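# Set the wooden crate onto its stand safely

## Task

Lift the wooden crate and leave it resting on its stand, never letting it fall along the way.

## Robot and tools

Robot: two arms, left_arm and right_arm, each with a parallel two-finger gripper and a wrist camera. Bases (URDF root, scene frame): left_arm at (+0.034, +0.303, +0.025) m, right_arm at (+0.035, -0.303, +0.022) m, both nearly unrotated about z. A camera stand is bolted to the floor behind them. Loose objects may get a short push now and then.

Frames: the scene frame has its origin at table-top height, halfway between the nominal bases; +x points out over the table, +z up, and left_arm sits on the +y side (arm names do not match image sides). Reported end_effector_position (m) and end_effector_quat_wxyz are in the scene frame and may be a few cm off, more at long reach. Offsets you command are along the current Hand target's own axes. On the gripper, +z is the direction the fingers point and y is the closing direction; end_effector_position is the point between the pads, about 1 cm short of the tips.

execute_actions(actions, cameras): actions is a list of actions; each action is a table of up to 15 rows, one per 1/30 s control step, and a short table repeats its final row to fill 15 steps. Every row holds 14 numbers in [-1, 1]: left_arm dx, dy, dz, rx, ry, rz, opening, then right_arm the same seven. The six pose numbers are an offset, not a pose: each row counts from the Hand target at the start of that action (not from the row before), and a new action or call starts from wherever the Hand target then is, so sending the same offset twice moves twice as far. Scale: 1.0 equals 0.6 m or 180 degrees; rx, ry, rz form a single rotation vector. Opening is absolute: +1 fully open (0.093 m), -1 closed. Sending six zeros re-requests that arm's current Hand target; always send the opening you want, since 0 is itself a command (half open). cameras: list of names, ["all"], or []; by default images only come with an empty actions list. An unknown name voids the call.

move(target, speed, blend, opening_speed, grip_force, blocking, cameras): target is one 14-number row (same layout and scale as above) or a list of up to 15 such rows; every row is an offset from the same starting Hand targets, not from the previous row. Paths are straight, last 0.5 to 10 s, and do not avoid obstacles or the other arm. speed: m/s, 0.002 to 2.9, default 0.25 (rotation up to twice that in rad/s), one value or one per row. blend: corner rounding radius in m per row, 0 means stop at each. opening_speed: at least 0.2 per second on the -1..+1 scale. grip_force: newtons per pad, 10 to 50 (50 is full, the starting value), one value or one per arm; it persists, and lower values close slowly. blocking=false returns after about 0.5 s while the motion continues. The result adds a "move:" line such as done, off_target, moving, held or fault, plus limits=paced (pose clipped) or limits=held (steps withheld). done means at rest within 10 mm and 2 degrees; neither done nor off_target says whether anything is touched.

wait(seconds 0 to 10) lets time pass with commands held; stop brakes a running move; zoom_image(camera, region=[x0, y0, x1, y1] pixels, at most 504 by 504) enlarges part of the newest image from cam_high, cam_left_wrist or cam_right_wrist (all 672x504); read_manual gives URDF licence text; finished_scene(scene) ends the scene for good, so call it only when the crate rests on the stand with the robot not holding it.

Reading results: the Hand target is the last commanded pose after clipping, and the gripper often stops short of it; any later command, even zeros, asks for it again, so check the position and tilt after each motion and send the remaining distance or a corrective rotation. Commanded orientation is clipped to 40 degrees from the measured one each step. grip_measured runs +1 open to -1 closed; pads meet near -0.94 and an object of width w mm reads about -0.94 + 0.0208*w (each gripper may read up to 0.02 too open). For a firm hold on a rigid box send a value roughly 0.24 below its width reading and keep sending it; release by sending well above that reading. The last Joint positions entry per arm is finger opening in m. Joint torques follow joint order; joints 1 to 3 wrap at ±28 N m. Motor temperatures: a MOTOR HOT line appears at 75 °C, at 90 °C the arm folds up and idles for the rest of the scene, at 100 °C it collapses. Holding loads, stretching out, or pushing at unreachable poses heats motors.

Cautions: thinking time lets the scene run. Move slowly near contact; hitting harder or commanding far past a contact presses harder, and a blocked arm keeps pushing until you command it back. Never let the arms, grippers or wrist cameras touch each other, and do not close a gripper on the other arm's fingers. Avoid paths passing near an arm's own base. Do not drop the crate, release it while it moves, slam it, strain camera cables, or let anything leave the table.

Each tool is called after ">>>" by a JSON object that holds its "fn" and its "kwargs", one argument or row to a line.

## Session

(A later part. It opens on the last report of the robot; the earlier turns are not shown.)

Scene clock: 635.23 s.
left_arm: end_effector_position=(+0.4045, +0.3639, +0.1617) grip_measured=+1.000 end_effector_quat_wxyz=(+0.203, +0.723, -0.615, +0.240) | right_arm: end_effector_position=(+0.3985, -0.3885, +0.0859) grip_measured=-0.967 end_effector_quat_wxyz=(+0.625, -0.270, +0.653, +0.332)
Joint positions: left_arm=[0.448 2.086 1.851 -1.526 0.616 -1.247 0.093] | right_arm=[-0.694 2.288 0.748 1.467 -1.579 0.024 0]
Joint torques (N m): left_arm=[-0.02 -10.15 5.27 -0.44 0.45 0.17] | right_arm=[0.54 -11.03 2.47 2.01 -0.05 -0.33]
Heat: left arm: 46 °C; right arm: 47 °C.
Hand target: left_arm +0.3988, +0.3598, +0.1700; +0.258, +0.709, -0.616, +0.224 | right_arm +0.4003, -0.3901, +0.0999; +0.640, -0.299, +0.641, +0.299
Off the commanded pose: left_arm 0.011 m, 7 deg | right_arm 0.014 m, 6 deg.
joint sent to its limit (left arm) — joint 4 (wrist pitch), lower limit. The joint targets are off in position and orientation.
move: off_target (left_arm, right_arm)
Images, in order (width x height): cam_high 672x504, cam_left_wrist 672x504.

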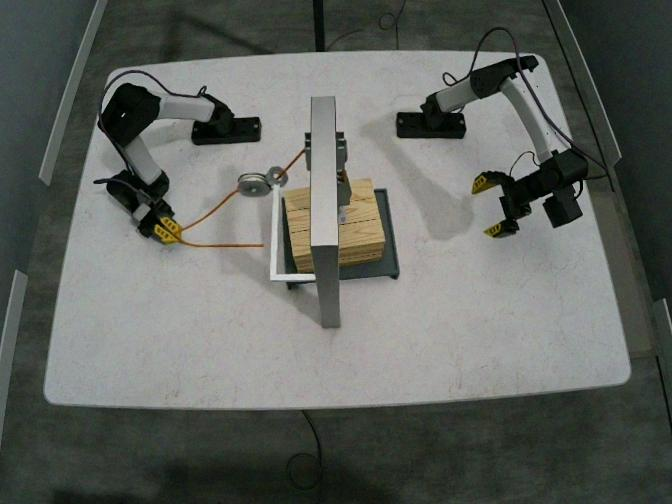

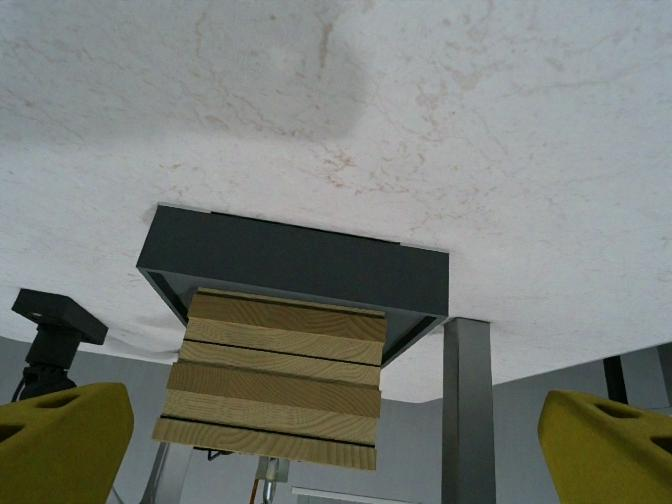

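>>> {"fn": "move", "kwargs": {
  "target": [0,0,0,0,0,0,1,-0.017,0.111,0.101,-0.061,0,0,-1],
  "speed": 0.08,
  "cameras": ["cam_high","cam_left_wrist","cam_right_wrist"]
}}

>>> {"fn": "zoom_image", "kwargs": {
  "camera": "cam_high",
  "region": [250, 130, 490, 300]
}}

>>> {"fn": "zoom_image", "kwargs": {
  "camera": "cam_left_wrist",
  "region": [120, 180, 470, 500]
}}

Scene clock: 642.60 s.
left_arm: end_effector_position=(+0.4045, +0.3639, +0.1617) grip_measured=+1.000 end_effector_quat_wxyz=(+0.203, +0.723, -0.615, +0.240) | right_arm: end_effector_position=(+0.3854, -0.3012, +0.0978) grip_measured=-0.967 end_effector_quat_wxyz=(+0.590, -0.332, +0.624, +0.390)
Joint positions: left_arm=[0.448 2.086 1.851 -1.526 0.616 -1.247 0.093] | right_arm=[-0.491 2.189 0.62 1.467 -1.57 -0.006 0]
Joint torques (N m): left_arm=[-0.03 -10.17 5.27 -0.44 0.44 0.16] | right_arm=[0.59 -10.09 2.45 2 -0.01 -0.37]
Motor temperatures (°C): left_arm=[30 46 43 32 29 27 27] | right_arm=[40 40 46 38 29 25 33]
Heat: left arm: 46 °C; right arm: 46 °C.
Hand target: left_arm +0.3988, +0.3598, +0.1700; +0.258, +0.709, -0.616, +0.224 | right_arm +0.3882, -0.3008, +0.1101; +0.609, -0.359, +0.610, +0.359
Off the commanded pose: left_arm 0.011 m, 7 deg | right_arm 0.013 m, 5 deg.
joint sent to its limit (left arm) — joint 4 (wrist pitch), lower limit. The joint targets are off in position and orientation.
move: off_target (left_arm, right_arm)

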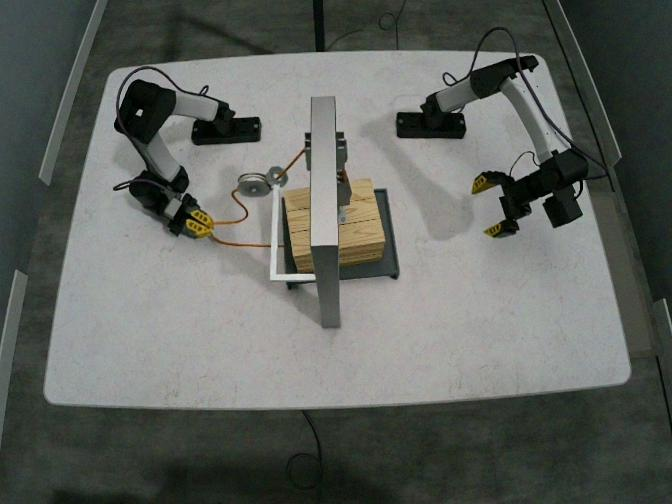

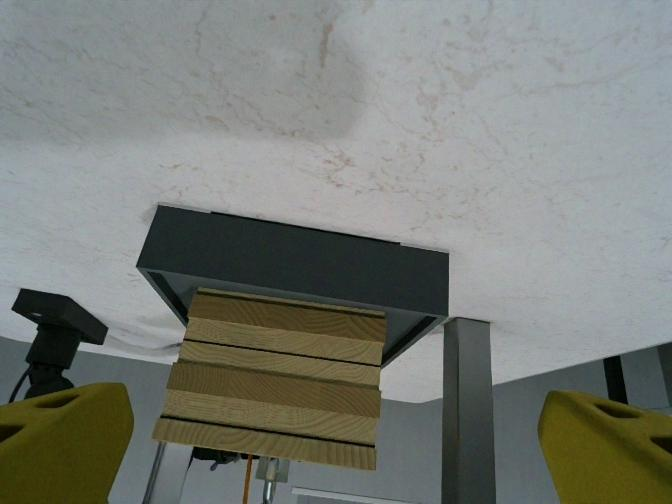

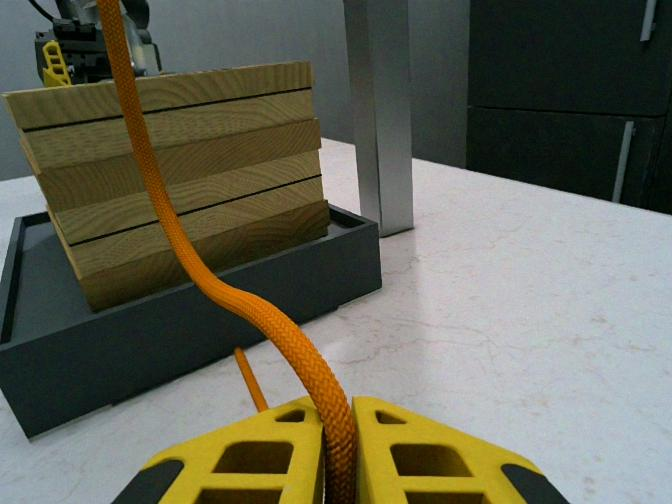

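Scaled by 2.100 from the camera's 672x504 image, which has a finer 960x720 frame.

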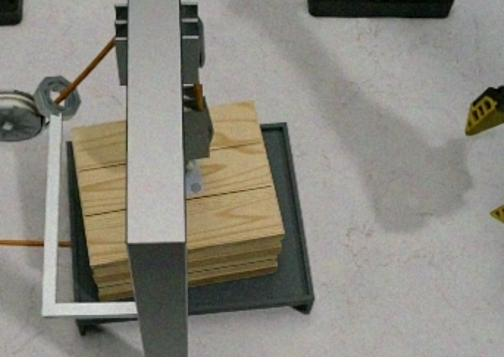

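Scaled by 1.440 from the camera's 672x504 image, which has a finer 960x720 frame.

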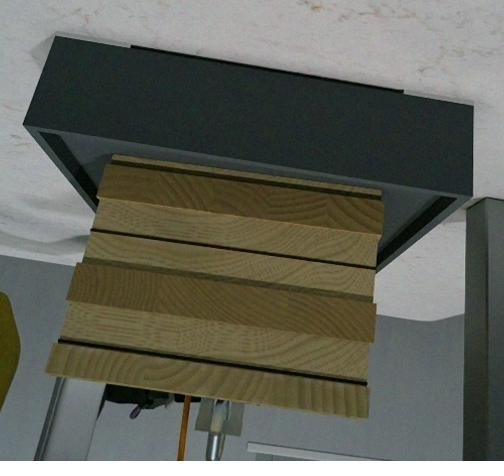

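>>> {"fn": "move", "kwargs": {
  "target": [
    [0,0,0,0,0,0,1,0,0,0,0,0,0,1],
    [0,0,0,0,0,0,1,0,0,-0.17,0,0,0,1]
  ],
  "speed": 0.15,
  "opening_speed": 2,
  "cameras": ["cam_high","cam_left_wrist","cam_right_wrist"]
}}

Scene clock: 648.83 s.
left_arm: end_effector_position=(+0.4045, +0.3639, +0.1617) grip_measured=+1.000 end_effector_quat_wxyz=(+0.203, +0.723, -0.615, +0.240) | right_arm: end_effector_position=(+0.3410, -0.3890, +0.0993) grip_measured=+1.000 end_effector_quat_wxyz=(+0.646, -0.223, +0.671, +0.288)
Joint positions: left_arm=[0.448 2.086 1.851 -1.526 0.616 -1.247 0.093] | right_arm=[-0.827 2.113 0.465 1.467 -1.573 -0.082 0.093]
Joint torques (N m): left_arm=[-0.03 -10.17 5.27 -0.44 0.44 0.16] | right_arm=[0.05 -8.8 2.06 2.02 -0.36 -0.36]
Heat: left arm: 46 °C; right arm: 45 °C.
Hand target: left_arm +0.3988, +0.3598, +0.1700; +0.258, +0.709, -0.616, +0.224 | right_arm +0.3388, -0.3901, +0.1103; +0.609, -0.359, +0.610, +0.359
Off the commanded pose: left_arm 0.011 m, 7 deg | right_arm 0.011 m, 19 deg.
joint sent to its limit (left arm) — joint 4 (wrist pitch), lower limit. The joint targets are off in position and orientation.
joint sent to its limit (right arm) — joint 5 (wrist yaw), lower limit. The joint targets are off in position and orientation.
move: off_target (left_arm, right_arm)

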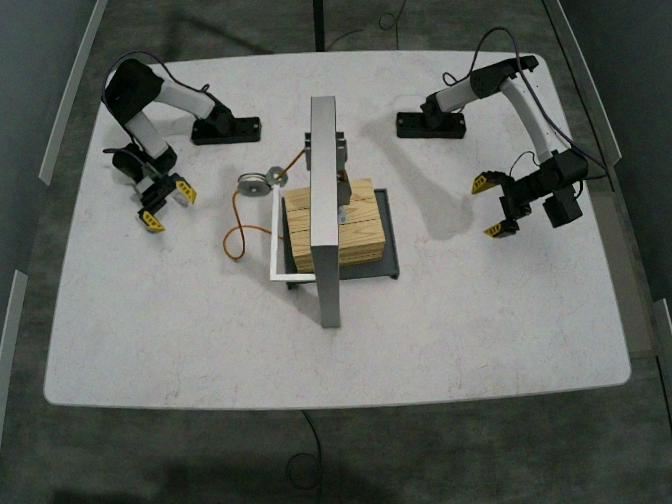

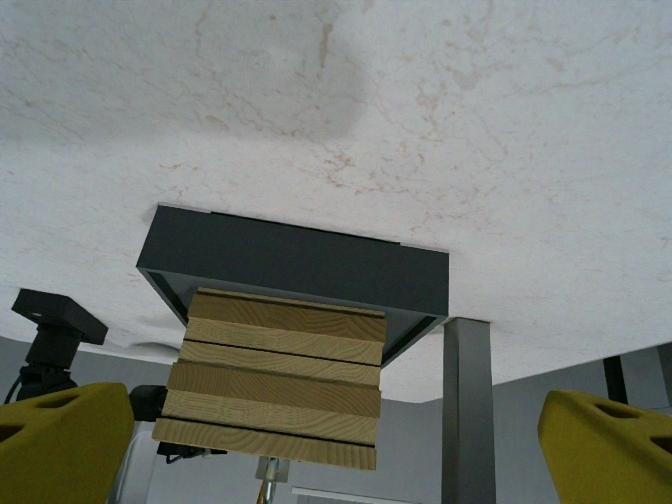

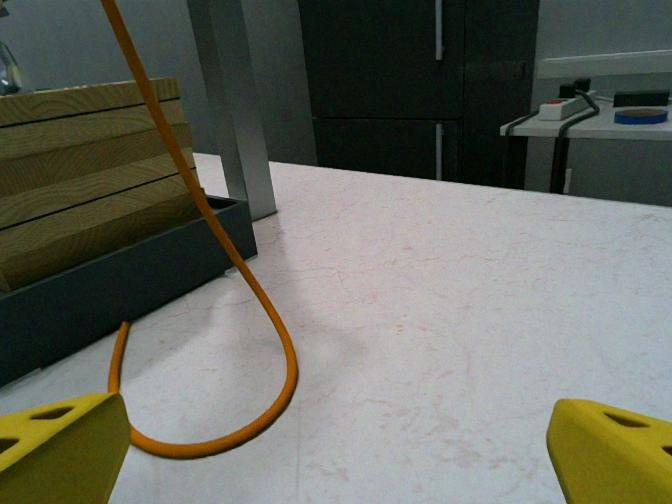

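>>> {"fn": "finished_scene", "kwargs": {
  "scene": 1
}}

The scene is finished: the task was done.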